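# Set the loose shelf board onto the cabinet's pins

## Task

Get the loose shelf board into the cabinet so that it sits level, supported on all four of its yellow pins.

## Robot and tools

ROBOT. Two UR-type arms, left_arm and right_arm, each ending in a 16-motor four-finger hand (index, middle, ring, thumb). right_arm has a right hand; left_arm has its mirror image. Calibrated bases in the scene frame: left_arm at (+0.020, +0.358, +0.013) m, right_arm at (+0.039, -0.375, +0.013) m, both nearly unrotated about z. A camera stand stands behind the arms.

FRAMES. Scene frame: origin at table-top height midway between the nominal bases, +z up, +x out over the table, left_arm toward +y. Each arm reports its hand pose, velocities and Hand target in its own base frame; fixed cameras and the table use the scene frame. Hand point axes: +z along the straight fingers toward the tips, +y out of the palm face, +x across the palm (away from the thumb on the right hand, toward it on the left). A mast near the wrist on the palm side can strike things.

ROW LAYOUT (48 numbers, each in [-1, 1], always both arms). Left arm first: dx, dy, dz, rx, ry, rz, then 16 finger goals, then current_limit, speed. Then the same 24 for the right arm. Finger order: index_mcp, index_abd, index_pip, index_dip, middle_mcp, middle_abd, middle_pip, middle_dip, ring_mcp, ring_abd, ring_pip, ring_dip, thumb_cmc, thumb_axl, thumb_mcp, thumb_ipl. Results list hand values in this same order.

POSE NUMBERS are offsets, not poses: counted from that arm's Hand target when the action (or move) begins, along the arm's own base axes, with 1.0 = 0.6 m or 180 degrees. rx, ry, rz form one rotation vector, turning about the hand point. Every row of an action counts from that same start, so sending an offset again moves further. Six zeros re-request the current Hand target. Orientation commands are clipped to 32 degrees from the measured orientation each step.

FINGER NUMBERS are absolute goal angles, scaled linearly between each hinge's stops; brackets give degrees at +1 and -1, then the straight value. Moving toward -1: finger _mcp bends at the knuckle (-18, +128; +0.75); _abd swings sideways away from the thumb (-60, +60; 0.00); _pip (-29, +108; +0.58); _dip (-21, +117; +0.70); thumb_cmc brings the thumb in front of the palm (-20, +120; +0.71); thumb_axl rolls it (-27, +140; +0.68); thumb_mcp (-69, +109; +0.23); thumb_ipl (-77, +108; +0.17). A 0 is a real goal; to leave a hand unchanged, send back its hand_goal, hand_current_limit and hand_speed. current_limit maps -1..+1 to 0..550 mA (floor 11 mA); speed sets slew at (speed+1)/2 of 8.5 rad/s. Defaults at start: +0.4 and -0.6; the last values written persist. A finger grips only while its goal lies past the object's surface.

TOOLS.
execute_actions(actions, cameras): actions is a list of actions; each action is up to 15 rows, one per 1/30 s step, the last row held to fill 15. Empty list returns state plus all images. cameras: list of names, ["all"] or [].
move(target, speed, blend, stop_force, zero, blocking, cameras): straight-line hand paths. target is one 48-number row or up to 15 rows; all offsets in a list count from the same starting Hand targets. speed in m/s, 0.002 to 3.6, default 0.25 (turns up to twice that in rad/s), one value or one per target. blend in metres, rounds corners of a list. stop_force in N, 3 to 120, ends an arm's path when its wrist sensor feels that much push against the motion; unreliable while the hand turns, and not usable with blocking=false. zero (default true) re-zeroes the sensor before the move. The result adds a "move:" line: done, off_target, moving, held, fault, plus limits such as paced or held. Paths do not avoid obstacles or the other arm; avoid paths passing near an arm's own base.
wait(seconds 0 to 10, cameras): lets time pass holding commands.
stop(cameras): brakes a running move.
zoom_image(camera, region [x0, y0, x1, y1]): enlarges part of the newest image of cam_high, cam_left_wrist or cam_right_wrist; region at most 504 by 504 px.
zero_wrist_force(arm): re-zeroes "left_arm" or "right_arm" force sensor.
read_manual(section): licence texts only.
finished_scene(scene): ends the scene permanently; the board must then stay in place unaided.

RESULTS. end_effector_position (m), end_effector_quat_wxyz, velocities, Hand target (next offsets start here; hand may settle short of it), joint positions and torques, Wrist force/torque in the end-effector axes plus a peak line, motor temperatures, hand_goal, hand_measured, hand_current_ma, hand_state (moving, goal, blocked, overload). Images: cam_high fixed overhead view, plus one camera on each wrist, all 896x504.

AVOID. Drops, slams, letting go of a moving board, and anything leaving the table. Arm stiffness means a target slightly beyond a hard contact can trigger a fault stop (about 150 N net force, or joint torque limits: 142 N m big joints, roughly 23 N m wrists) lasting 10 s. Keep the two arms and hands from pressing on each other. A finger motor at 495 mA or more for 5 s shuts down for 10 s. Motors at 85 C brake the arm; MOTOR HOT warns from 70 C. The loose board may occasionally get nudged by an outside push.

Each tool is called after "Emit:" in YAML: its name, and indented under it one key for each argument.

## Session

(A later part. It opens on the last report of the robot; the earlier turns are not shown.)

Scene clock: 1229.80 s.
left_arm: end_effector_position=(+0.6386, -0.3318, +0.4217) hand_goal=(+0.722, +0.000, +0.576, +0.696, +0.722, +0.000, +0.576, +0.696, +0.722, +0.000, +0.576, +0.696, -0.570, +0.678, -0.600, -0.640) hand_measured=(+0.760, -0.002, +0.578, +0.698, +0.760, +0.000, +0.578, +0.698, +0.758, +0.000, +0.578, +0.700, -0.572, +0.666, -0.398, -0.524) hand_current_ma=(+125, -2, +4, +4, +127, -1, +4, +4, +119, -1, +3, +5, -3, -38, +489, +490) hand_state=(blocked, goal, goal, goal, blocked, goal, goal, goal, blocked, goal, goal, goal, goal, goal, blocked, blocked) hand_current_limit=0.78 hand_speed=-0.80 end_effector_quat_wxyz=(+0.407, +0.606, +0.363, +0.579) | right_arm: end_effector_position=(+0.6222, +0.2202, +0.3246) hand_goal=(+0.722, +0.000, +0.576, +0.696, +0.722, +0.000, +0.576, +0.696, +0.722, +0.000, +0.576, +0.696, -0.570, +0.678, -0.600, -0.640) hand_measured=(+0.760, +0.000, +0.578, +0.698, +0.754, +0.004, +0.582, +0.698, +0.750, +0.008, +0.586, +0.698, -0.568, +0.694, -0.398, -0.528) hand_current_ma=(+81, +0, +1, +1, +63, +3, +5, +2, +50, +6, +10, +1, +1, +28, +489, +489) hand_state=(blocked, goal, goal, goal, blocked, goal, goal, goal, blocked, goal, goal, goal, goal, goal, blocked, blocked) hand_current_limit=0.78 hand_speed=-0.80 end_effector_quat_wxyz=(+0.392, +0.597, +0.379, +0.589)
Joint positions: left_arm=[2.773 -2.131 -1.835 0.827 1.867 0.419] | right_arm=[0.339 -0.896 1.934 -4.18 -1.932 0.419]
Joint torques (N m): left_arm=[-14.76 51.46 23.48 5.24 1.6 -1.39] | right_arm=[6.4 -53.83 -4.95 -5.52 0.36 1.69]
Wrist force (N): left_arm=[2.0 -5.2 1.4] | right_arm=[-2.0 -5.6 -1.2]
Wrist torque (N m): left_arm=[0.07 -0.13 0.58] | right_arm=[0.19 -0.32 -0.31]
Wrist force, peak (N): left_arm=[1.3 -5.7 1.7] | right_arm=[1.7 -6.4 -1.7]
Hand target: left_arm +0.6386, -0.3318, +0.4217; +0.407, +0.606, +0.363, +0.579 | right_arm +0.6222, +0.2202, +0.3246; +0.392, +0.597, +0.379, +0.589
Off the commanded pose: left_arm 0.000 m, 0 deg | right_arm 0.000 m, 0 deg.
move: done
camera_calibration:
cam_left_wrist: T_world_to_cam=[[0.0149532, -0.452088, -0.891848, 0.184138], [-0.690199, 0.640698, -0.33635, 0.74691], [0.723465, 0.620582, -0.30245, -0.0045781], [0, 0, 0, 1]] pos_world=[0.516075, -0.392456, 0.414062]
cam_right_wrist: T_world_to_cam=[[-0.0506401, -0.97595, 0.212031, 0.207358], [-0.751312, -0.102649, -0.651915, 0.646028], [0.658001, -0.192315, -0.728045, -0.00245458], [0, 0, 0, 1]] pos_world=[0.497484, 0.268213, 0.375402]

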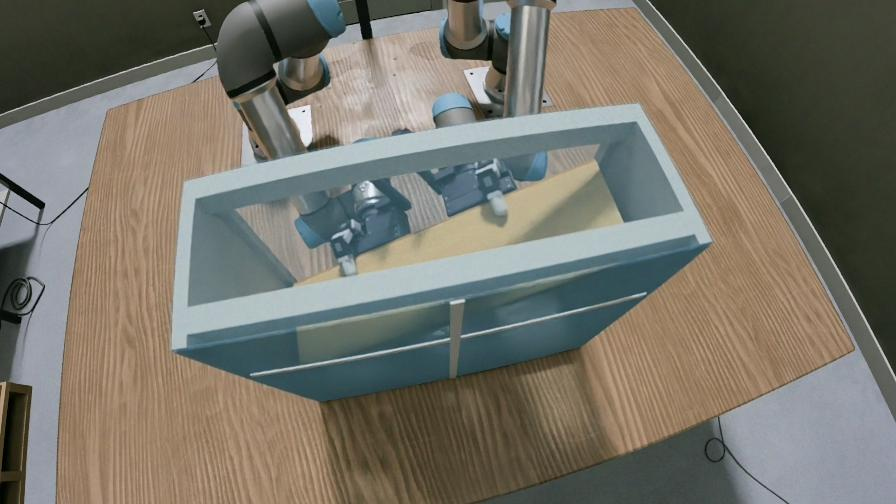

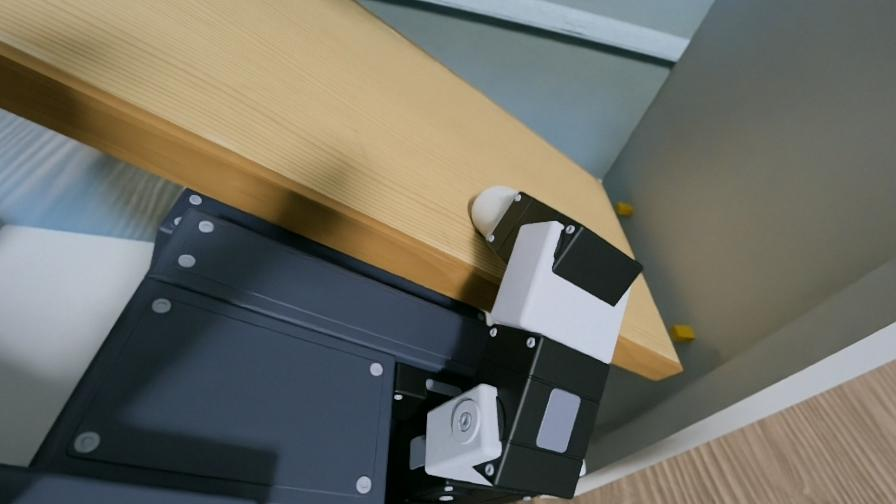

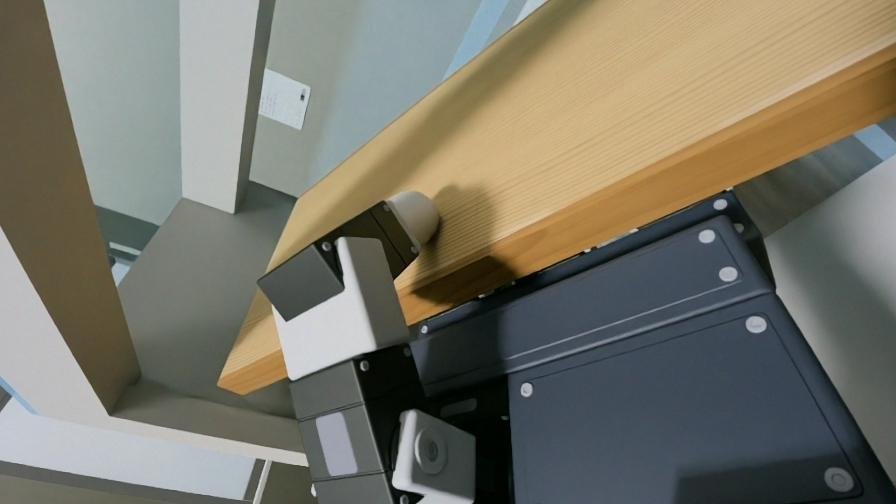

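Emit:
move:
  target:
    - [0.0061,0.0109,0.0018,-0.02216,0.00166,0,0.722,0,0.576,0.696,0.722,0,0.576,0.696,0.722,0,0.576,0.696,-0.571,0.678,-0.6,-0.64,0.78,-0.8,0.0052,0.0009,0.0275,-0.02222,0.00037,0,0.722,0,0.576,0.696,0.722,0,0.576,0.696,0.722,0,0.576,0.696,-0.571,0.678,-0.6,-0.64,0.78,-0.8]
    - [0.0071,0.024,-0.0399,-0.04986,0.00373,0,0.722,0,0.576,0.696,0.722,0,0.576,0.696,0.722,0,0.576,0.696,-0.571,0.678,-0.6,-0.64,0.78,-0.8,0.0052,0.0035,0.0189,-0.04999,0.00083,0,0.722,0,0.576,0.696,0.722,0,0.576,0.696,0.722,0,0.576,0.696,-0.571,0.678,-0.6,-0.64,0.78,-0.8]
    - [0.008,0.0358,-0.0961,-0.07756,0.0058,0,0.722,0,0.576,0.696,0.722,0,0.576,0.696,0.722,0,0.576,0.696,-0.571,0.678,-0.6,-0.64,0.78,-0.8,0.0053,0.0078,-0.0033,-0.07777,0.00129,0,0.722,0,0.576,0.696,0.722,0,0.576,0.696,0.722,0,0.576,0.696,-0.571,0.678,-0.6,-0.64,0.78,-0.8]
  speed: 0.07
  blend: [0.005,0.005,0]
  cameras: ["all"]

Emit:
zoom_image:
  camera: "cam_left_wrist"
  region: [500, 60, 896, 420]

Emit:
zoom_image:
  camera: "cam_right_wrist"
  region: [0, 60, 420, 440]

Scene clock: 1265.77 s.
left_arm: end_effector_position=(+0.6434, -0.3103, +0.3640) hand_goal=(+0.722, +0.000, +0.576, +0.696, +0.722, +0.000, +0.576, +0.696, +0.722, +0.000, +0.576, +0.696, -0.570, +0.678, -0.600, -0.640) hand_measured=(+0.760, -0.002, +0.578, +0.698, +0.760, +0.000, +0.578, +0.698, +0.762, +0.000, +0.578, +0.700, -0.572, +0.666, -0.398, -0.524) hand_current_ma=(+125, -2, +4, +4, +127, -1, +4, +4, +131, -1, +3, +5, -3, -38, +490, +489) hand_state=(blocked, goal, goal, goal, blocked, goal, goal, goal, blocked, goal, goal, goal, goal, goal, blocked, blocked) hand_current_limit=0.78 hand_speed=-0.80 end_effector_quat_wxyz=(+0.474, +0.557, +0.435, +0.525) end_effector_velocity=(+0.001, -0.001, +0.000) end_effector_angular_velocity=(+0.006, +0.002, +0.000) | right_arm: end_effector_position=(+0.6254, +0.2248, +0.3225) hand_goal=(+0.722, +0.000, +0.576, +0.696, +0.722, +0.000, +0.576, +0.696, +0.722, +0.000, +0.576, +0.696, -0.570, +0.678, -0.600, -0.640) hand_measured=(+0.760, +0.000, +0.578, +0.698, +0.754, +0.004, +0.582, +0.698, +0.750, +0.008, +0.586, +0.698, -0.568, +0.696, -0.398, -0.528) hand_current_ma=(+81, +0, +1, +1, +64, +2, +5, +2, +52, +6, +9, +1, +1, +31, +489, +490) hand_state=(blocked, goal, goal, goal, blocked, goal, goal, goal, blocked, goal, goal, goal, goal, goal, blocked, blocked) hand_current_limit=0.78 hand_speed=-0.80 end_effector_quat_wxyz=(+0.461, +0.546, +0.448, +0.537)
Joint positions: left_arm=[2.775 -2.245 -1.843 0.948 1.866 0.174] | right_arm=[0.309 -0.872 1.949 -4.22 -1.902 0.174]
Joint velocities: left_arm=[0 0.001 0 -0.004 0 0.005] | right_arm=[within noise]
Joint torques (N m): left_arm=[-12.09 54.11 18.44 1.62 1.81 1.37] | right_arm=[5.69 -52.02 -11.97 -0.78 -0.34 1.8]
Wrist force (N): left_arm=[0.6 -7.8 0.7] | right_arm=[2.3 -4.3 -0.5]
Wrist torque (N m): left_arm=[0.06 -0.22 1.00] | right_arm=[0.18 -0.35 0.16]
Wrist force, peak (N): left_arm=[0.6 -7.8 0.7] | right_arm=[-0.3 -8.4 -1.7]
Hand target: left_arm +0.6434, -0.3103, +0.3640; +0.474, +0.557, +0.435, +0.525 | right_arm +0.6254, +0.2248, +0.3226; +0.461, +0.546, +0.448, +0.537
Off the commanded pose: left_arm 0.000 m, 0 deg | right_arm 0.000 m, 0 deg.
move: done
camera_calibration:
cam_left_wrist: T_world_to_cam=[[-0.000167323, -0.653856, -0.756619, 0.0402068], [-0.697623, 0.542168, -0.468376, 0.739226], [0.716465, 0.527757, -0.456235, -0.00713115], [0, 0, 0, 1]] pos_world=[0.520817, -0.370731, 0.373403]
cam_right_wrist: T_world_to_cam=[[-0.0492181, -0.895666, 0.441995, 0.119377], [-0.753945, -0.256934, -0.604609, 0.668612], [0.655092, -0.362998, -0.662637, 0.0138691], [0, 0, 0, 1]] pos_world=[0.500886, 0.283745, 0.360675]

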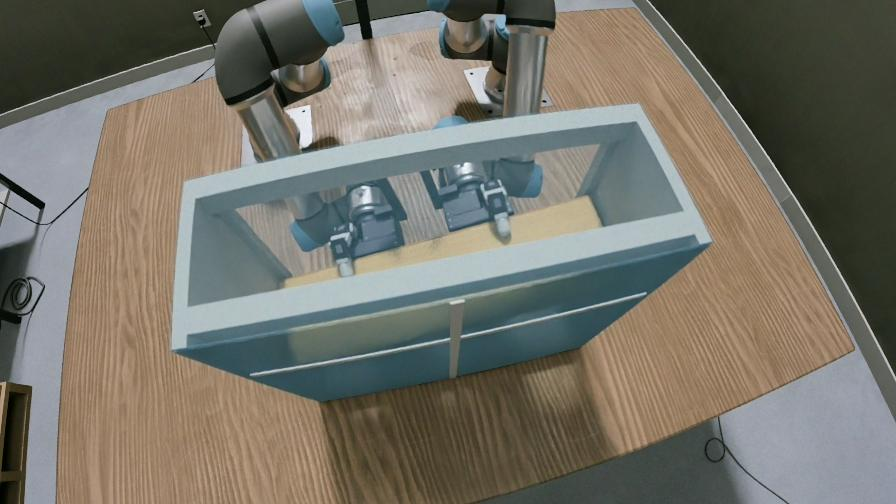

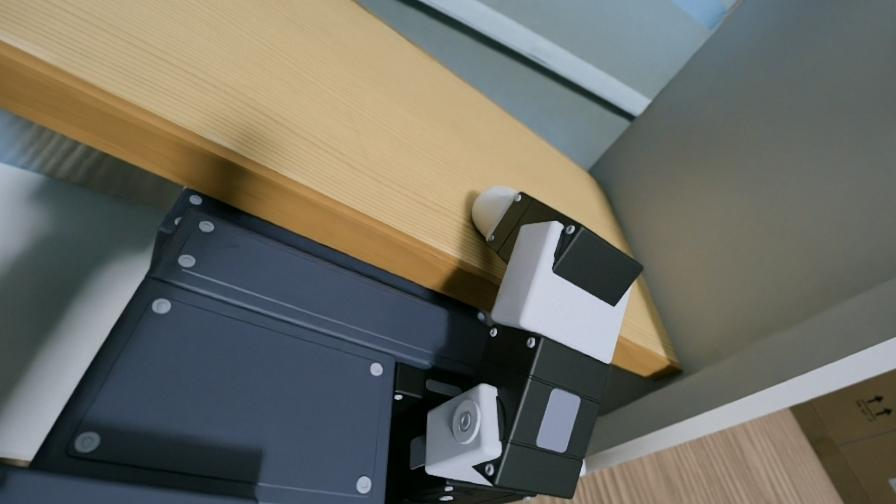

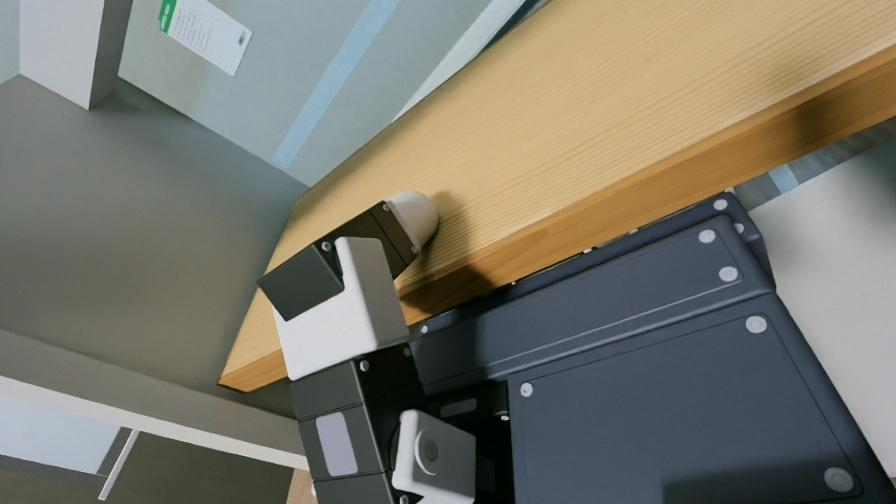

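Scaled by 1.273 from the camera's 896x504 image, which has a finer 1280x720 frame.

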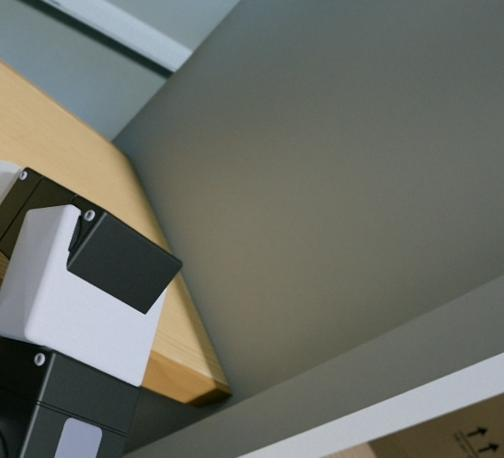

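Scaled by 1.200 from the camera's 896x504 image, which has a finer 1280x720 frame.

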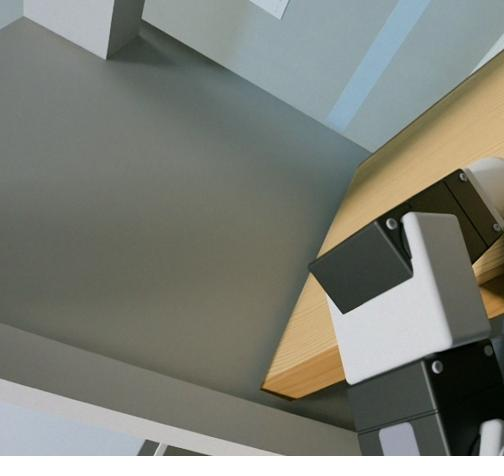

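Emit:
move:
  target:
    - [0.0008,0.0105,-0.0603,-0.0277,0.00207,0,0.722,0,0.576,0.696,0.722,0,0.576,0.696,0.722,0,0.576,0.696,-0.571,0.678,-0.6,-0.64,0.78,-0.8,0.0,0.0062,-0.026,-0.02777,0.00046,0,0.722,0,0.576,0.696,0.722,0,0.576,0.696,0.722,0,0.576,0.696,-0.571,0.678,-0.6,-0.64,0.78,-0.8]
  speed: 0.06
  cameras: ["all"]

Emit:
zoom_image:
  camera: "cam_left_wrist"
  region: [560, 120, 760, 400]

Emit:
zoom_image:
  camera: "cam_right_wrist"
  region: [140, 140, 340, 420]

Scene clock: 1280.37 s.
left_arm: end_effector_position=(+0.6439, -0.3040, +0.3279) hand_goal=(+0.722, +0.000, +0.576, +0.696, +0.722, +0.000, +0.576, +0.696, +0.722, +0.000, +0.576, +0.696, -0.570, +0.678, -0.600, -0.640) hand_measured=(+0.760, -0.002, +0.578, +0.698, +0.760, +0.000, +0.578, +0.698, +0.762, +0.000, +0.578, +0.700, -0.572, +0.674, -0.398, -0.524) hand_current_ma=(+125, -2, +4, +4, +127, -1, +4, +4, +135, -1, +3, +5, -3, -7, +490, +490) hand_state=(blocked, goal, goal, goal, blocked, goal, goal, goal, blocked, goal, goal, goal, goal, goal, blocked, blocked) hand_current_limit=0.78 hand_speed=-0.80 end_effector_quat_wxyz=(+0.497, +0.537, +0.459, +0.504) end_effector_velocity=(+0.000, +0.000, +0.001) end_effector_angular_velocity=(+0.005, +0.001, +0.001) | right_arm: end_effector_position=(+0.6254, +0.2285, +0.3069) hand_goal=(+0.722, +0.000, +0.576, +0.696, +0.722, +0.000, +0.576, +0.696, +0.722, +0.000, +0.576, +0.696, -0.570, +0.678, -0.600, -0.640) hand_measured=(+0.760, +0.000, +0.578, +0.698, +0.754, +0.002, +0.582, +0.698, +0.750, -0.004, +0.586, +0.698, -0.568, +0.688, -0.398, -0.528) hand_current_ma=(+81, +0, +1, +1, +64, +1, +5, +2, +52, -2, +9, +1, +1, +14, +490, +490) hand_state=(blocked, goal, goal, goal, blocked, goal, goal, goal, blocked, goal, goal, goal, goal, goal, blocked, blocked) hand_current_limit=0.78 hand_speed=-0.80 end_effector_quat_wxyz=(+0.484, +0.526, +0.472, +0.517)
Joint positions: left_arm=[2.773 -2.317 -1.84 1.017 1.868 0.087] | right_arm=[0.302 -0.833 1.951 -4.262 -1.895 0.087]
Joint velocities: left_arm=[0 0.001 0 -0.003 0.001 0.005] | right_arm=[within noise]
Joint torques (N m): left_arm=[-13.49 58.72 17.5 1.59 1.08 1.44] | right_arm=[-0.47 -54.46 -5.97 -0.58 -0.76 1.64]
Wrist force (N): left_arm=[4.1 -8.6 1.6] | right_arm=[5.2 -4.1 -2.2]
Wrist torque (N m): left_arm=[-0.02 -0.22 1.31] | right_arm=[0.33 -0.28 0.36]
Wrist force, peak (N): left_arm=[4.4 -8.4 1.9] | right_arm=[5.9 -4.7 -2.0]
Hand target: left_arm +0.6439, -0.3040, +0.3279; +0.497, +0.537, +0.459, +0.504 | right_arm +0.6254, +0.2286, +0.3070; +0.484, +0.526, +0.472, +0.517
Off the commanded pose: left_arm 0.000 m, 0 deg | right_arm 0.000 m, 0 deg.
move: done
camera_calibration:
cam_left_wrist: T_world_to_cam=[[-0.00478495, -0.717216, -0.696835, -0.0189041], [-0.70069, 0.499573, -0.509373, 0.721769], [0.71345, 0.485828, -0.504936, -0.0220773], [0, 0, 0, 1]] pos_world=[0.521397, -0.363409, 0.343329]
cam_right_wrist: T_world_to_cam=[[-0.0485034, -0.85374, 0.518436, 0.0960982], [-0.754779, -0.308623, -0.578844, 0.66456], [0.654183, -0.41938, -0.629416, 0.00820891], [0, 0, 0, 1]] pos_world=[0.500887, 0.290584, 0.340022]

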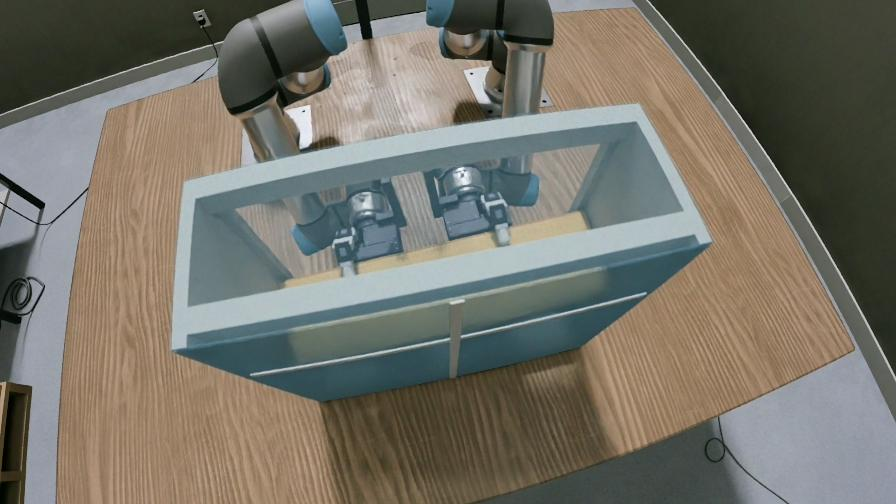

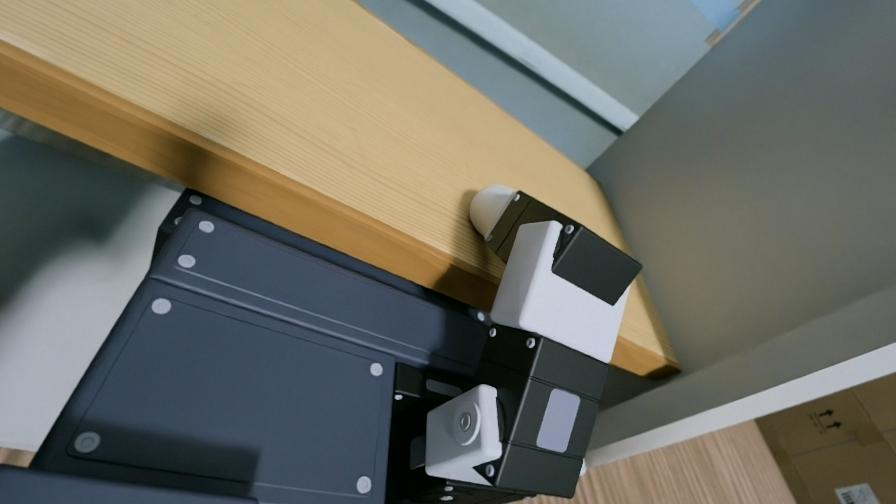

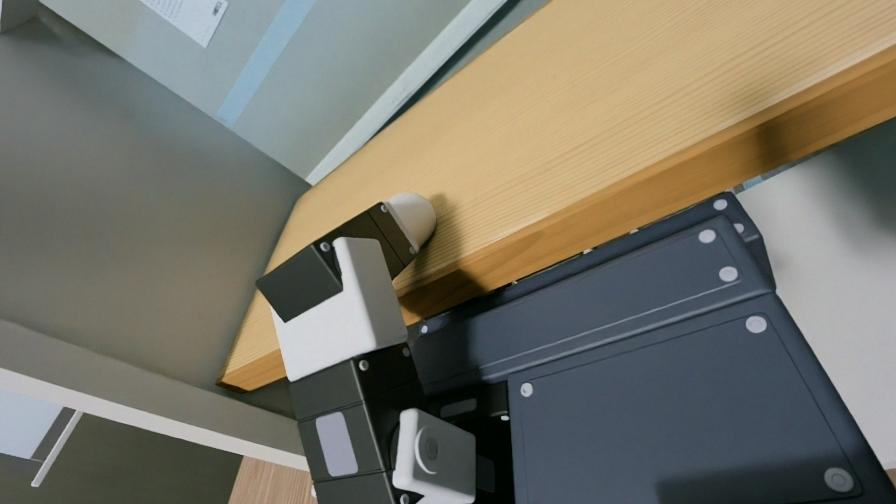

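Scaled by 1.800 from the camera's 896x504 image, which has a finer 1280x720 frame.

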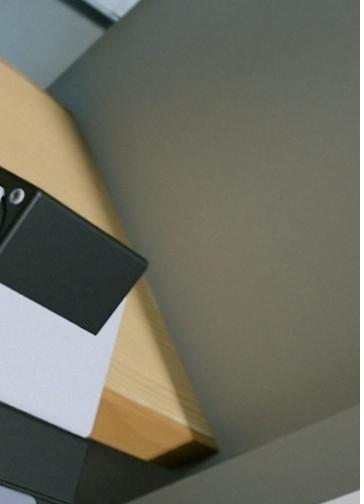

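Scaled by 1.800 from the camera's 896x504 image, which has a finer 1280x720 frame.

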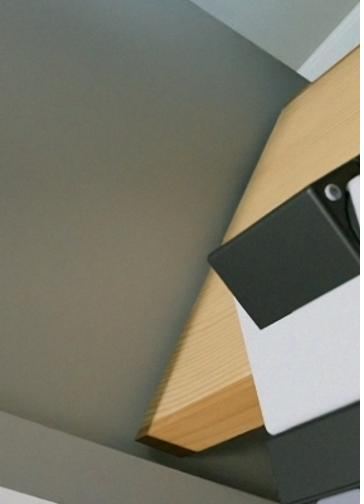

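Emit:
move:
  target:
    - [0.0007,0.01,0,0,0,0,0.722,0,0.576,0.696,0.722,0,0.576,0.696,0.722,0,0.576,0.696,-0.571,0.678,-0.6,-0.64,0.78,-0.8,0.0002,0.01,0,0,0,0,0.722,0,0.576,0.696,0.722,0,0.576,0.696,0.722,0,0.576,0.696,-0.571,0.678,-0.6,-0.64,0.78,-0.8]
  speed: 0.03
  cameras: ["cam_left_wrist","cam_right_wrist"]

Emit:
zoom_image:
  camera: "cam_left_wrist"
  region: [560, 120, 760, 400]

Emit:
zoom_image:
  camera: "cam_right_wrist"
  region: [140, 140, 340, 420]

Scene clock: 1295.63 s.
left_arm: end_effector_position=(+0.6443, -0.2979, +0.3279) hand_goal=(+0.722, +0.000, +0.576, +0.696, +0.722, +0.000, +0.576, +0.696, +0.722, +0.000, +0.576, +0.696, -0.570, +0.678, -0.600, -0.640) hand_measured=(+0.760, -0.002, +0.578, +0.698, +0.762, +0.000, +0.578, +0.698, +0.764, +0.000, +0.578, +0.700, -0.572, +0.672, -0.398, -0.524) hand_current_ma=(+125, -2, +4, +4, +128, -1, +4, +4, +137, -1, +3, +5, -3, -14, +489, +490) hand_state=(blocked, goal, goal, goal, blocked, goal, goal, goal, blocked, goal, goal, goal, goal, goal, blocked, blocked) hand_current_limit=0.78 hand_speed=-0.80 end_effector_quat_wxyz=(+0.497, +0.537, +0.459, +0.504) | right_arm: end_effector_position=(+0.6255, +0.2347, +0.3070) hand_goal=(+0.722, +0.000, +0.576, +0.696, +0.722, +0.000, +0.576, +0.696, +0.722, +0.000, +0.576, +0.696, -0.570, +0.678, -0.600, -0.640) hand_measured=(+0.760, +0.000, +0.578, +0.698, +0.754, +0.002, +0.582, +0.698, +0.750, +0.008, +0.586, +0.698, -0.568, +0.702, -0.398, -0.530) hand_current_ma=(+81, +0, +1, +1, +64, +1, +5, +2, +52, +6, +9, +1, +1, +50, +490, +489) hand_state=(blocked, goal, goal, goal, blocked, goal, goal, goal, blocked, goal, goal, goal, goal, blocked, blocked, blocked) hand_current_limit=0.78 hand_speed=-0.80 end_effector_quat_wxyz=(+0.484, +0.526, +0.472, +0.517)
Joint positions: left_arm=[2.785 -2.313 -1.85 1.023 1.856 0.087] | right_arm=[0.315 -0.829 1.941 -4.255 -1.907 0.087]
Joint torques (N m): left_arm=[-5.96 50.93 18.72 5.1 0.99 -1.42] | right_arm=[-3.55 -34.07 -10.37 -1.83 1.69 -1.82]
Wrist force (N): left_arm=[-1.8 -7.2 1.6] | right_arm=[-0.9 -4.2 -3.1]
Wrist torque (N m): left_arm=[0.01 0.02 0.76] | right_arm=[0.40 -0.37 -0.07]
Wrist force, peak (N): left_arm=[4.3 -8.6 1.7] | right_arm=[4.2 -6.8 -2.5]
Hand target: left_arm +0.6443, -0.2980, +0.3279; +0.497, +0.537, +0.459, +0.504 | right_arm +0.6255, +0.2346, +0.3070; +0.484, +0.526, +0.472, +0.517
Off the commanded pose: left_arm 0.000 m, 0 deg | right_arm 0.000 m, 0 deg.
move: done
camera_calibration:
cam_left_wrist: T_world_to_cam=[[-0.00488348, -0.717215, -0.696834, -0.0144758], [-0.700776, 0.499564, -0.509264, 0.719006], [0.713365, 0.485837, -0.505047, -0.0252401], [0, 0, 0, 1]] pos_world=[0.521796, -0.357309, 0.343329]
cam_right_wrist: T_world_to_cam=[[-0.0485768, -0.853738, 0.518432, 0.101382], [-0.754689, -0.30863, -0.578957, 0.666602], [0.654281, -0.419379, -0.629315, 0.0107225], [0, 0, 0, 1]] pos_world=[0.500987, 0.296784, 0.340122]
Images, in order (width x height): cam_left_wrist 896x504, cam_right_wrist 896x504.

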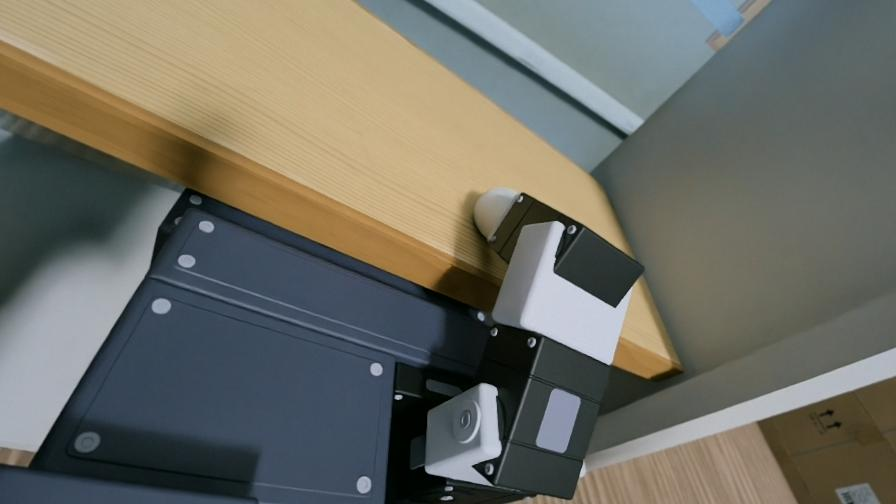

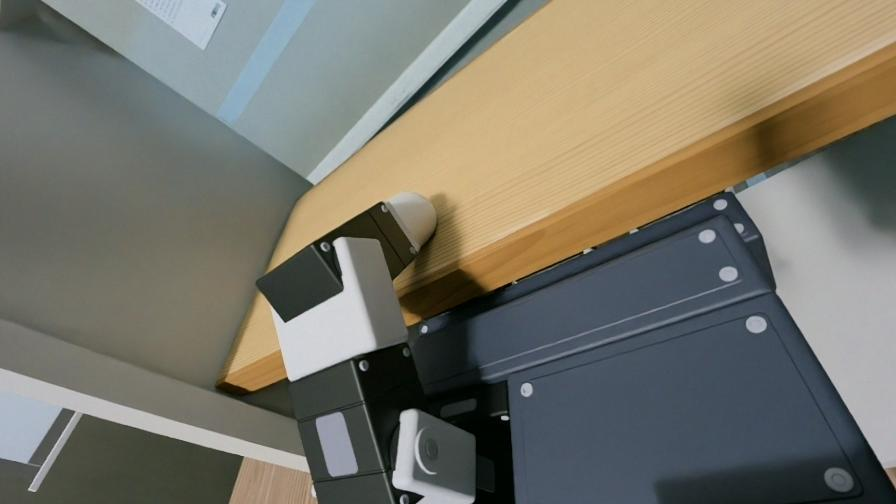

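Scaled by 1.800 from the camera's 896x504 image, which has a finer 1280x720 frame.

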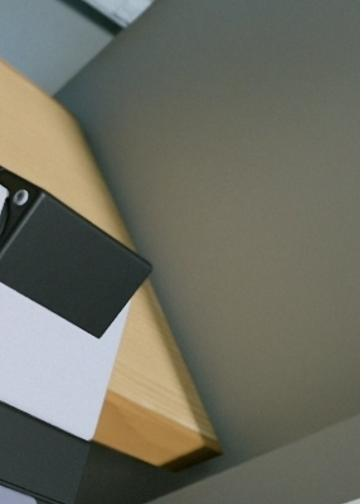

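Scaled by 1.800 from the camera's 896x504 image, which has a finer 1280x720 frame.

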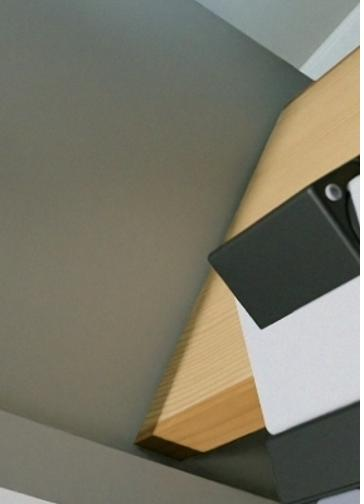

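Emit:
move:
  target:
    - [0.0021,0.03,0,0,0,0,0.722,0,0.576,0.696,0.722,0,0.576,0.696,0.722,0,0.576,0.696,-0.571,0.678,-0.6,-0.64,0.78,-0.8,0.0006,0.03,0,0,0,0,0.722,0,0.576,0.696,0.722,0,0.576,0.696,0.722,0,0.576,0.696,-0.571,0.678,-0.6,-0.64,0.78,-0.8]
  speed: 0.015
  stop_force: 5
  cameras: ["cam_left_wrist","cam_right_wrist"]

Scene clock: 1309.97 s.
left_arm: end_effector_position=(+0.6445, -0.2941, +0.3278) hand_goal=(+0.722, +0.000, +0.576, +0.696, +0.722, +0.000, +0.576, +0.696, +0.722, +0.000, +0.576, +0.696, -0.570, +0.678, -0.600, -0.640) hand_measured=(+0.760, -0.002, +0.578, +0.698, +0.762, +0.000, +0.578, +0.698, +0.764, +0.000, +0.578, +0.700, -0.574, +0.644, -0.398, -0.524) hand_current_ma=(+125, -2, +4, +4, +130, -1, +4, +4, +141, -1, +3, +5, -7, -131, +489, +490) hand_state=(blocked, goal, goal, goal, blocked, goal, goal, goal, blocked, goal, goal, goal, goal, blocked, blocked, blocked) hand_current_limit=0.78 hand_speed=-0.80 end_effector_quat_wxyz=(+0.497, +0.537, +0.459, +0.504) | right_arm: end_effector_position=(+0.6256, +0.2388, +0.3071) hand_goal=(+0.722, +0.000, +0.576, +0.696, +0.722, +0.000, +0.576, +0.696, +0.722, +0.000, +0.576, +0.696, -0.570, +0.678, -0.600, -0.640) hand_measured=(+0.762, +0.000, +0.578, +0.698, +0.754, +0.002, +0.582, +0.698, +0.750, +0.006, +0.586, +0.698, -0.566, +0.734, -0.398, -0.530) hand_current_ma=(+83, +0, +1, +1, +64, +1, +5, +2, +52, +5, +9, +1, +3, +171, +490, +489) hand_state=(blocked, goal, goal, goal, blocked, goal, goal, goal, blocked, goal, goal, goal, goal, blocked, blocked, blocked) hand_current_limit=0.78 hand_speed=-0.80 end_effector_quat_wxyz=(+0.484, +0.526, +0.472, +0.517)
Joint positions: left_arm=[2.792 -2.31 -1.857 1.027 1.849 0.087] | right_arm=[0.324 -0.826 1.933 -4.251 -1.916 0.087]
Joint torques (N m): left_arm=[-14.6 43.63 22.81 1.29 -0.68 -0.93] | right_arm=[-3.09 -54.11 -2.93 -5.3 -0.64 -1.35]
Wrist force (N): left_arm=[2.3 -7.4 1.1] | right_arm=[1.3 -4.4 -1.2]
Wrist torque (N m): left_arm=[0.05 -0.13 0.84] | right_arm=[0.29 -0.27 -0.09]
Wrist force, peak (N): left_arm=[1.4 -8.2 1.9] | right_arm=[-4.2 -6.5 -3.3]
Hand target: left_arm +0.6445, -0.2941, +0.3278; +0.497, +0.538, +0.459, +0.504 (not the last commanded pose) | right_arm +0.6256, +0.2388, +0.3071; +0.484, +0.526, +0.472, +0.517 (not the last commanded pose)
Off the commanded pose: left_arm 0.014 m, 0 deg | right_arm 0.014 m, 0 deg.
move: contact (left_arm, right_arm)
camera_calibration:
cam_left_wrist: T_world_to_cam=[[-0.00493534, -0.71725, -0.696798, -0.0117445], [-0.70074, 0.499588, -0.509289, 0.717215], [0.7134, 0.485761, -0.505071, -0.0274358], [0, 0, 0, 1]] pos_world=[0.522096, -0.353409, 0.343229]
cam_right_wrist: T_world_to_cam=[[-0.0485742, -0.853737, 0.518434, 0.104885], [-0.75469, -0.308633, -0.578955, 0.667943], [0.654281, -0.419379, -0.629315, 0.0123765], [0, 0, 0, 1]] pos_world=[0.501087, 0.300884, 0.340122]
Images, in order (width x height): cam_left_wrist 896x504, cam_right_wrist 896x504.

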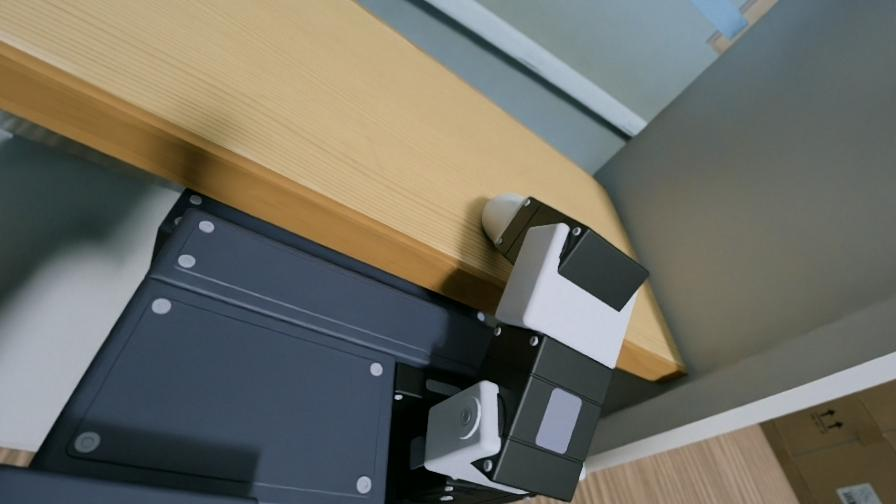

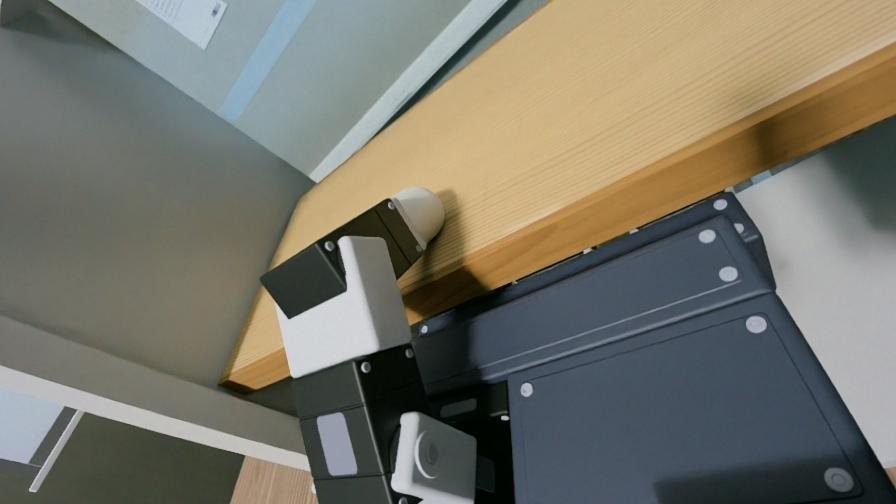

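Emit:
zoom_image:
  camera: "cam_left_wrist"
  region: [600, 280, 800, 440]

Emit:
zoom_image:
  camera: "cam_right_wrist"
  region: [140, 300, 340, 460]

Emit:
zoom_image:
  camera: "cam_left_wrist"
  region: [540, 100, 700, 240]

Emit:
zoom_image:
  camera: "cam_right_wrist"
  region: [230, 120, 390, 260]

Scaled by 2.520 from the camera's 896x504 image, which has a finer 1280x720 frame.

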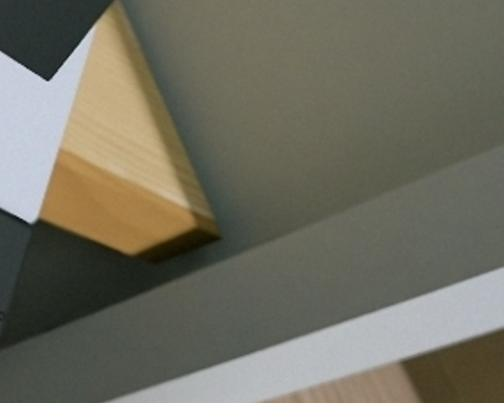

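Scaled by 2.520 from the camera's 896x504 image, which has a finer 1280x720 frame.

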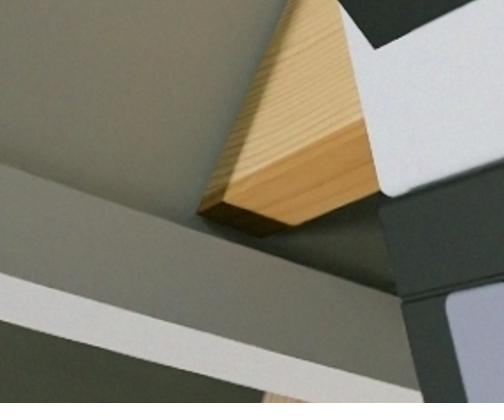

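Scaled by 3.150 from the camera's 896x504 image, which has a finer 1280x720 frame.

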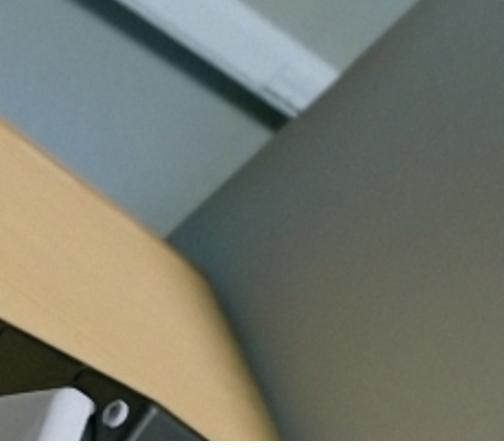

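Scaled by 3.150 from the camera's 896x504 image, which has a finer 1280x720 frame.

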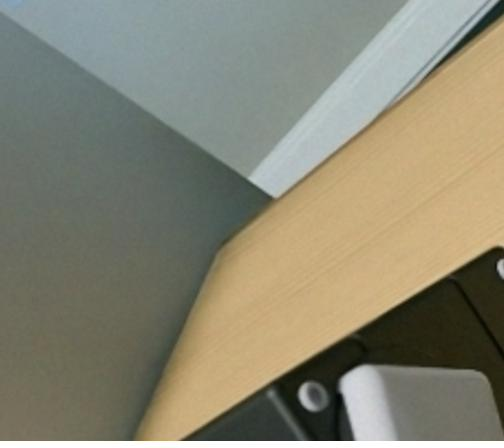

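Emit:
move:
  target:
    - [0.0083,-0.0006,0,0,0,0,0.722,0,0.576,0.696,0.722,0,0.576,0.696,0.722,0,0.576,0.696,-0.571,0.678,-0.6,-0.64,0.78,-0.8,0.0083,-0.0002,0,0,0,0,0.722,0,0.576,0.696,0.722,0,0.576,0.696,0.722,0,0.576,0.696,-0.571,0.678,-0.6,-0.64,0.78,-0.8]
  speed: 0.03

Emit:
move:
  target:
    - [-0.0007,-0.0092,0,0,0,0,0.722,0,0.576,0.696,0.722,0,0.576,0.696,0.722,0,0.576,0.696,-0.571,0.678,-0.6,-0.64,0.78,-0.8,-0.0001,-0.0092,0,0,0,0,0.722,0,0.576,0.696,0.722,0,0.576,0.696,0.722,0,0.576,0.696,-0.571,0.678,-0.6,-0.64,0.78,-0.8]
  speed: 0.03
  cameras: ["cam_left_wrist","cam_right_wrist"]

Scene clock: 1363.57 s.
left_arm: end_effector_position=(+0.6496, -0.2945, +0.3278) hand_goal=(+0.722, +0.000, +0.576, +0.696, +0.722, +0.000, +0.576, +0.696, +0.722, +0.000, +0.576, +0.696, -0.570, +0.678, -0.600, -0.640) hand_measured=(+0.760, -0.002, +0.578, +0.698, +0.762, +0.000, +0.578, +0.698, +0.764, +0.000, +0.578, +0.700, -0.574, +0.644, -0.398, -0.524) hand_current_ma=(+125, -2, +4, +4, +130, -1, +4, +4, +141, -1, +3, +5, -7, -131, +490, +490) hand_state=(blocked, goal, goal, goal, blocked, goal, goal, goal, blocked, goal, goal, goal, goal, blocked, blocked, blocked) hand_current_limit=0.78 hand_speed=-0.80 end_effector_quat_wxyz=(+0.497, +0.538, +0.459, +0.504) | right_arm: end_effector_position=(+0.6307, +0.2387, +0.3071) hand_goal=(+0.722, +0.000, +0.576, +0.696, +0.722, +0.000, +0.576, +0.696, +0.722, +0.000, +0.576, +0.696, -0.570, +0.678, -0.600, -0.640) hand_measured=(+0.762, +0.000, +0.578, +0.698, +0.754, +0.002, +0.582, +0.698, +0.750, +0.004, +0.586, +0.698, -0.568, +0.734, -0.398, -0.530) hand_current_ma=(+83, +0, +1, +1, +64, +1, +5, +2, +52, +3, +9, +1, +2, +171, +489, +489) hand_state=(blocked, goal, goal, goal, blocked, goal, goal, goal, blocked, goal, goal, goal, goal, blocked, blocked, blocked) hand_current_limit=0.78 hand_speed=-0.80 end_effector_quat_wxyz=(+0.484, +0.526, +0.472, +0.517)
Joint positions: left_arm=[2.795 -2.316 -1.843 1.019 1.846 0.087] | right_arm=[0.32 -0.821 1.92 -4.243 -1.912 0.087]
Joint torques (N m): left_arm=[8.72 51.38 10.67 3.44 -1.05 -0.87] | right_arm=[-0.91 -36.94 -7.62 -2.64 0.28 -1.22]
Wrist force (N): left_arm=[-1.2 -6.6 1.3] | right_arm=[3.4 -5.1 -1.6]
Wrist torque (N m): left_arm=[0.03 -0.10 0.52] | right_arm=[0.27 -0.29 0.04]
Wrist force, peak (N): left_arm=[2.3 -7.6 1.0] | right_arm=[3.3 -5.2 -1.8]
Hand target: left_arm +0.6495, -0.2944, +0.3278; +0.497, +0.538, +0.459, +0.504 | right_arm +0.6305, +0.2387, +0.3071; +0.484, +0.526, +0.472, +0.517
Off the commanded pose: left_arm 0.000 m, 0 deg | right_arm 0.000 m, 0 deg.
move: done

Scene clock: 1364.27 s.
left_arm: end_effector_position=(+0.6491, -0.3001, +0.3278) hand_goal=(+0.722, +0.000, +0.576, +0.696, +0.722, +0.000, +0.576, +0.696, +0.722, +0.000, +0.576, +0.696, -0.570, +0.678, -0.600, -0.640) hand_measured=(+0.760, -0.002, +0.578, +0.698, +0.762, +0.000, +0.578, +0.698, +0.764, +0.000, +0.578, +0.700, -0.574, +0.644, -0.398, -0.524) hand_current_ma=(+125, -2, +4, +4, +130, -1, +4, +4, +141, -1, +3, +5, -6, -125, +489, +490) hand_state=(blocked, goal, goal, goal, blocked, goal, goal, goal, blocked, goal, goal, goal, goal, blocked, blocked, blocked) hand_current_limit=0.78 hand_speed=-0.80 end_effector_quat_wxyz=(+0.497, +0.538, +0.459, +0.504) | right_arm: end_effector_position=(+0.6305, +0.2330, +0.3071) hand_goal=(+0.722, +0.000, +0.576, +0.696, +0.722, +0.000, +0.576, +0.696, +0.722, +0.000, +0.576, +0.696, -0.570, +0.678, -0.600, -0.640) hand_measured=(+0.762, +0.000, +0.578, +0.698, +0.754, +0.002, +0.582, +0.698, +0.750, -0.008, +0.586, +0.698, -0.570, +0.724, -0.398, -0.530) hand_current_ma=(+83, +0, +1, +1, +64, +1, +5, +2, +52, -6, +9, +1, +0, +128, +489, +489) hand_state=(blocked, goal, goal, goal, blocked, goal, goal, goal, blocked, goal, goal, goal, goal, blocked, blocked, blocked) hand_current_limit=0.78 hand_speed=-0.80 end_effector_quat_wxyz=(+0.484, +0.526, +0.472, +0.517)
Joint positions: left_arm=[2.784 -2.32 -1.834 1.013 1.857 0.087] | right_arm=[0.309 -0.825 1.931 -4.249 -1.901 0.087]
Joint torques (N m): left_arm=[3.83 49.62 13.96 2.46 -0.29 -0.43] | right_arm=[3.13 -49.47 -16.23 -4.2 -0.73 0.24]
Wrist force (N): left_arm=[2.7 -6.8 1.7] | right_arm=[5.1 -7.0 -2.2]
Wrist torque (N m): left_arm=[0.00 -0.20 0.82] | right_arm=[0.23 -0.22 0.17]
Wrist force, peak (N): left_arm=[1.4 -8.1 1.8] | right_arm=[5.3 -7.1 -2.5]
Hand target: left_arm +0.6491, -0.3000, +0.3278; +0.497, +0.538, +0.459, +0.504 | right_arm +0.6305, +0.2331, +0.3071; +0.484, +0.526, +0.472, +0.517
Off the commanded pose: left_arm 0.000 m, 0 deg | right_arm 0.000 m, 0 deg.
move: done
camera_calibration:
cam_left_wrist: T_world_to_cam=[[-0.00503474, -0.71718, -0.69687, -0.0159232], [-0.700739, 0.49969, -0.50919, 0.723368], [0.7134, 0.48576, -0.505071, -0.027732], [0, 0, 0, 1]] pos_world=[0.526596, -0.359409, 0.343229]
cam_right_wrist: T_world_to_cam=[[-0.0486331, -0.853699, 0.518491, 0.100171], [-0.754759, -0.308589, -0.578888, 0.669851], [0.654197, -0.419489, -0.629329, 0.00681838], [0, 0, 0, 1]] pos_world=[0.505987, 0.295085, 0.340122]
Images, in order (width x height): cam_left_wrist 896x504, cam_right_wrist 896x504.

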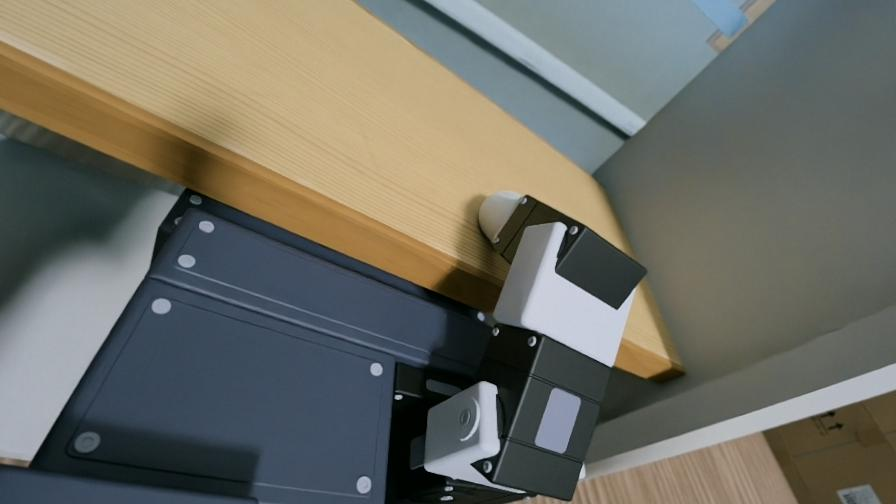

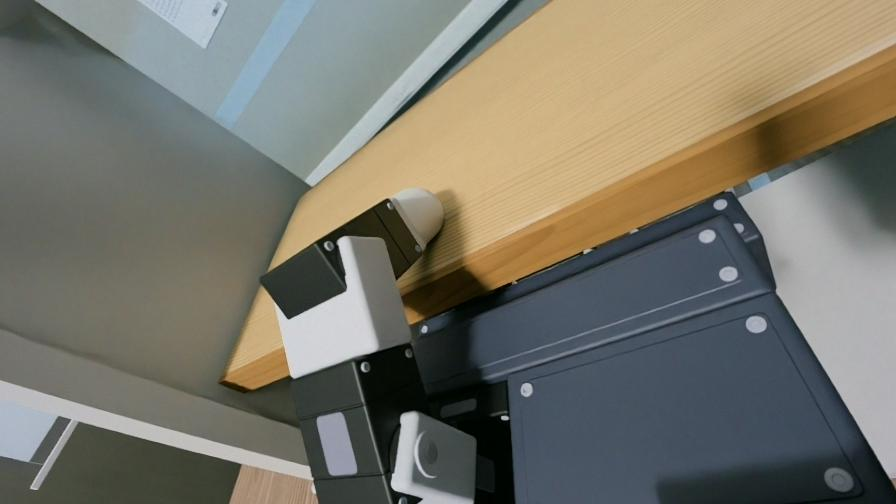

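Emit:
move:
  target:
    - [0.0005,0.0072,-0.0298,-0.01385,0.00104,0,0.722,0,0.576,0.696,0.722,0,0.576,0.696,0.722,0,0.576,0.696,-0.571,0.678,-0.6,-0.64,0.78,-0.8,0.0,0.0063,-0.0125,-0.01389,0.00023,0,0.722,0,0.576,0.696,0.722,0,0.576,0.696,0.722,0,0.576,0.696,-0.571,0.678,-0.6,-0.64,0.78,-0.8]
  speed: 0.04
  cameras: ["cam_left_wrist","cam_right_wrist"]

Emit:
zoom_image:
  camera: "cam_left_wrist"
  region: [560, 120, 760, 400]

Emit:
zoom_image:
  camera: "cam_right_wrist"
  region: [140, 140, 340, 420]

Scene clock: 1406.07 s.
left_arm: end_effector_position=(+0.6494, -0.2956, +0.3100) hand_goal=(+0.722, +0.000, +0.576, +0.696, +0.722, +0.000, +0.576, +0.696, +0.722, +0.000, +0.576, +0.696, -0.570, +0.678, -0.600, -0.640) hand_measured=(+0.760, -0.002, +0.578, +0.698, +0.762, +0.000, +0.578, +0.698, +0.764, +0.000, +0.578, +0.700, -0.572, +0.644, -0.398, -0.524) hand_current_ma=(+125, -2, +4, +4, +130, -1, +4, +4, +141, -1, +3, +5, -5, -124, +490, +489) hand_state=(blocked, goal, goal, goal, blocked, goal, goal, goal, blocked, goal, goal, goal, goal, blocked, blocked, blocked) hand_current_limit=0.78 hand_speed=-0.80 end_effector_quat_wxyz=(+0.508, +0.527, +0.470, +0.493) | right_arm: end_effector_position=(+0.6305, +0.2369, +0.2995) hand_goal=(+0.722, +0.000, +0.576, +0.696, +0.722, +0.000, +0.576, +0.696, +0.722, +0.000, +0.576, +0.696, -0.570, +0.678, -0.600, -0.640) hand_measured=(+0.762, +0.000, +0.578, +0.698, +0.754, +0.002, +0.582, +0.698, +0.750, -0.008, +0.586, +0.698, -0.570, +0.724, -0.398, -0.530) hand_current_ma=(+83, +0, +1, +1, +64, +1, +5, +2, +52, -6, +9, +1, +0, +128, +490, +490) hand_state=(blocked, goal, goal, goal, blocked, goal, goal, goal, blocked, goal, goal, goal, goal, blocked, blocked, blocked) hand_current_limit=0.78 hand_speed=-0.80 end_effector_quat_wxyz=(+0.495, +0.515, +0.483, +0.506)
Joint positions: left_arm=[2.785 -2.355 -1.832 1.047 1.856 0.043] | right_arm=[0.309 -0.805 1.928 -4.267 -1.901 0.043]
Joint torques (N m): left_arm=[10.8 58.39 18.39 1.22 -1.6 1.5] | right_arm=[4.5 -53.3 -20.01 -0.98 -0.65 1.65]
Wrist force (N): left_arm=[1.0 -7.9 0.3] | right_arm=[3.1 -4.3 -0.8]
Wrist torque (N m): left_arm=[0.11 -0.28 1.05] | right_arm=[0.23 -0.25 0.17]
Wrist force, peak (N): left_arm=[0.8 -8.1 0.4] | right_arm=[4.3 -6.5 -1.7]
Hand target: left_arm +0.6494, -0.2956, +0.3100; +0.507, +0.527, +0.470, +0.493 | right_arm +0.6305, +0.2369, +0.2996; +0.495, +0.515, +0.483, +0.506
Off the commanded pose: left_arm 0.000 m, 0 deg | right_arm 0.000 m, 0 deg.
move: done
camera_calibration:
cam_left_wrist: T_world_to_cam=[[-0.0071385, -0.74692, -0.664876, -0.0425193], [-0.702305, 0.477055, -0.528381, 0.712594], [0.711841, 0.463174, -0.527971, -0.0376929], [0, 0, 0, 1]] pos_world=[0.526986, -0.354247, 0.328351]
cam_right_wrist: T_world_to_cam=[[-0.0482084, -0.830322, 0.555195, 0.0906678], [-0.755129, -0.333535, -0.564388, 0.668469], [0.653801, -0.446452, -0.610921, 0.00483969], [0, 0, 0, 1]] pos_world=[0.505987, 0.300402, 0.329894]
Images, in order (width x height): cam_left_wrist 896x504, cam_right_wrist 896x504.

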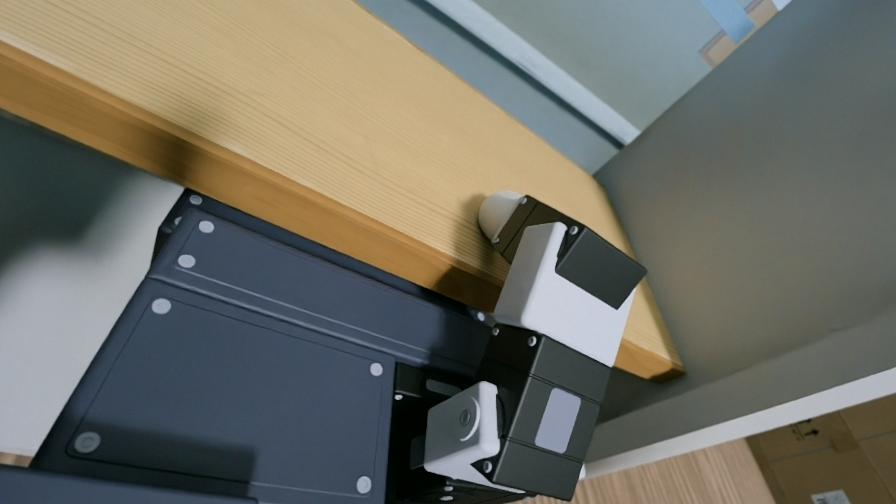

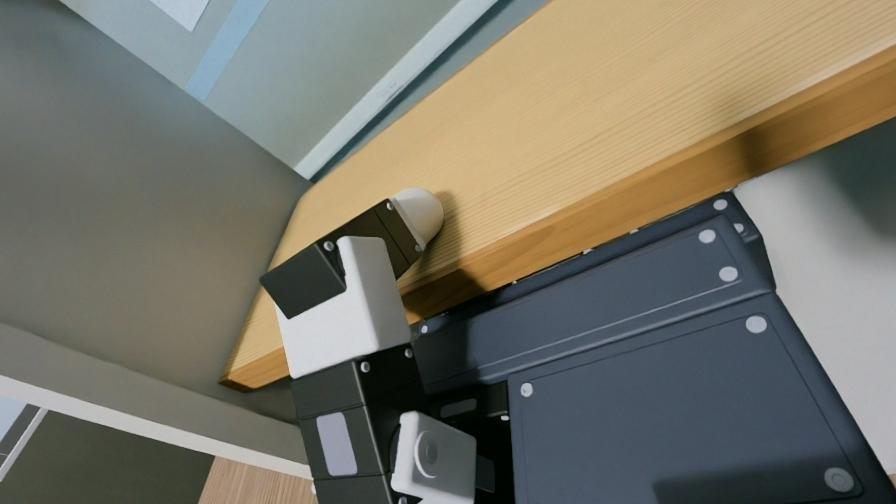

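Scaled by 1.800 from the camera's 896x504 image, which has a finer 1280x720 frame.

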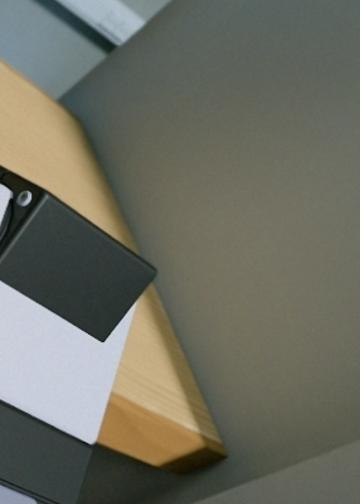

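Scaled by 1.800 from the camera's 896x504 image, which has a finer 1280x720 frame.

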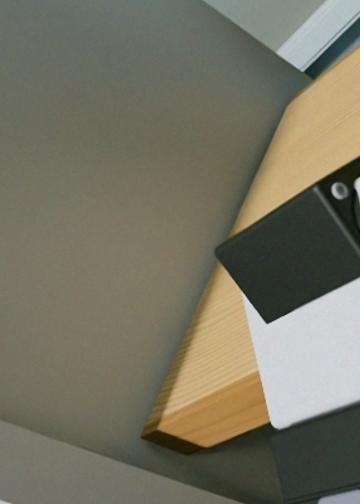

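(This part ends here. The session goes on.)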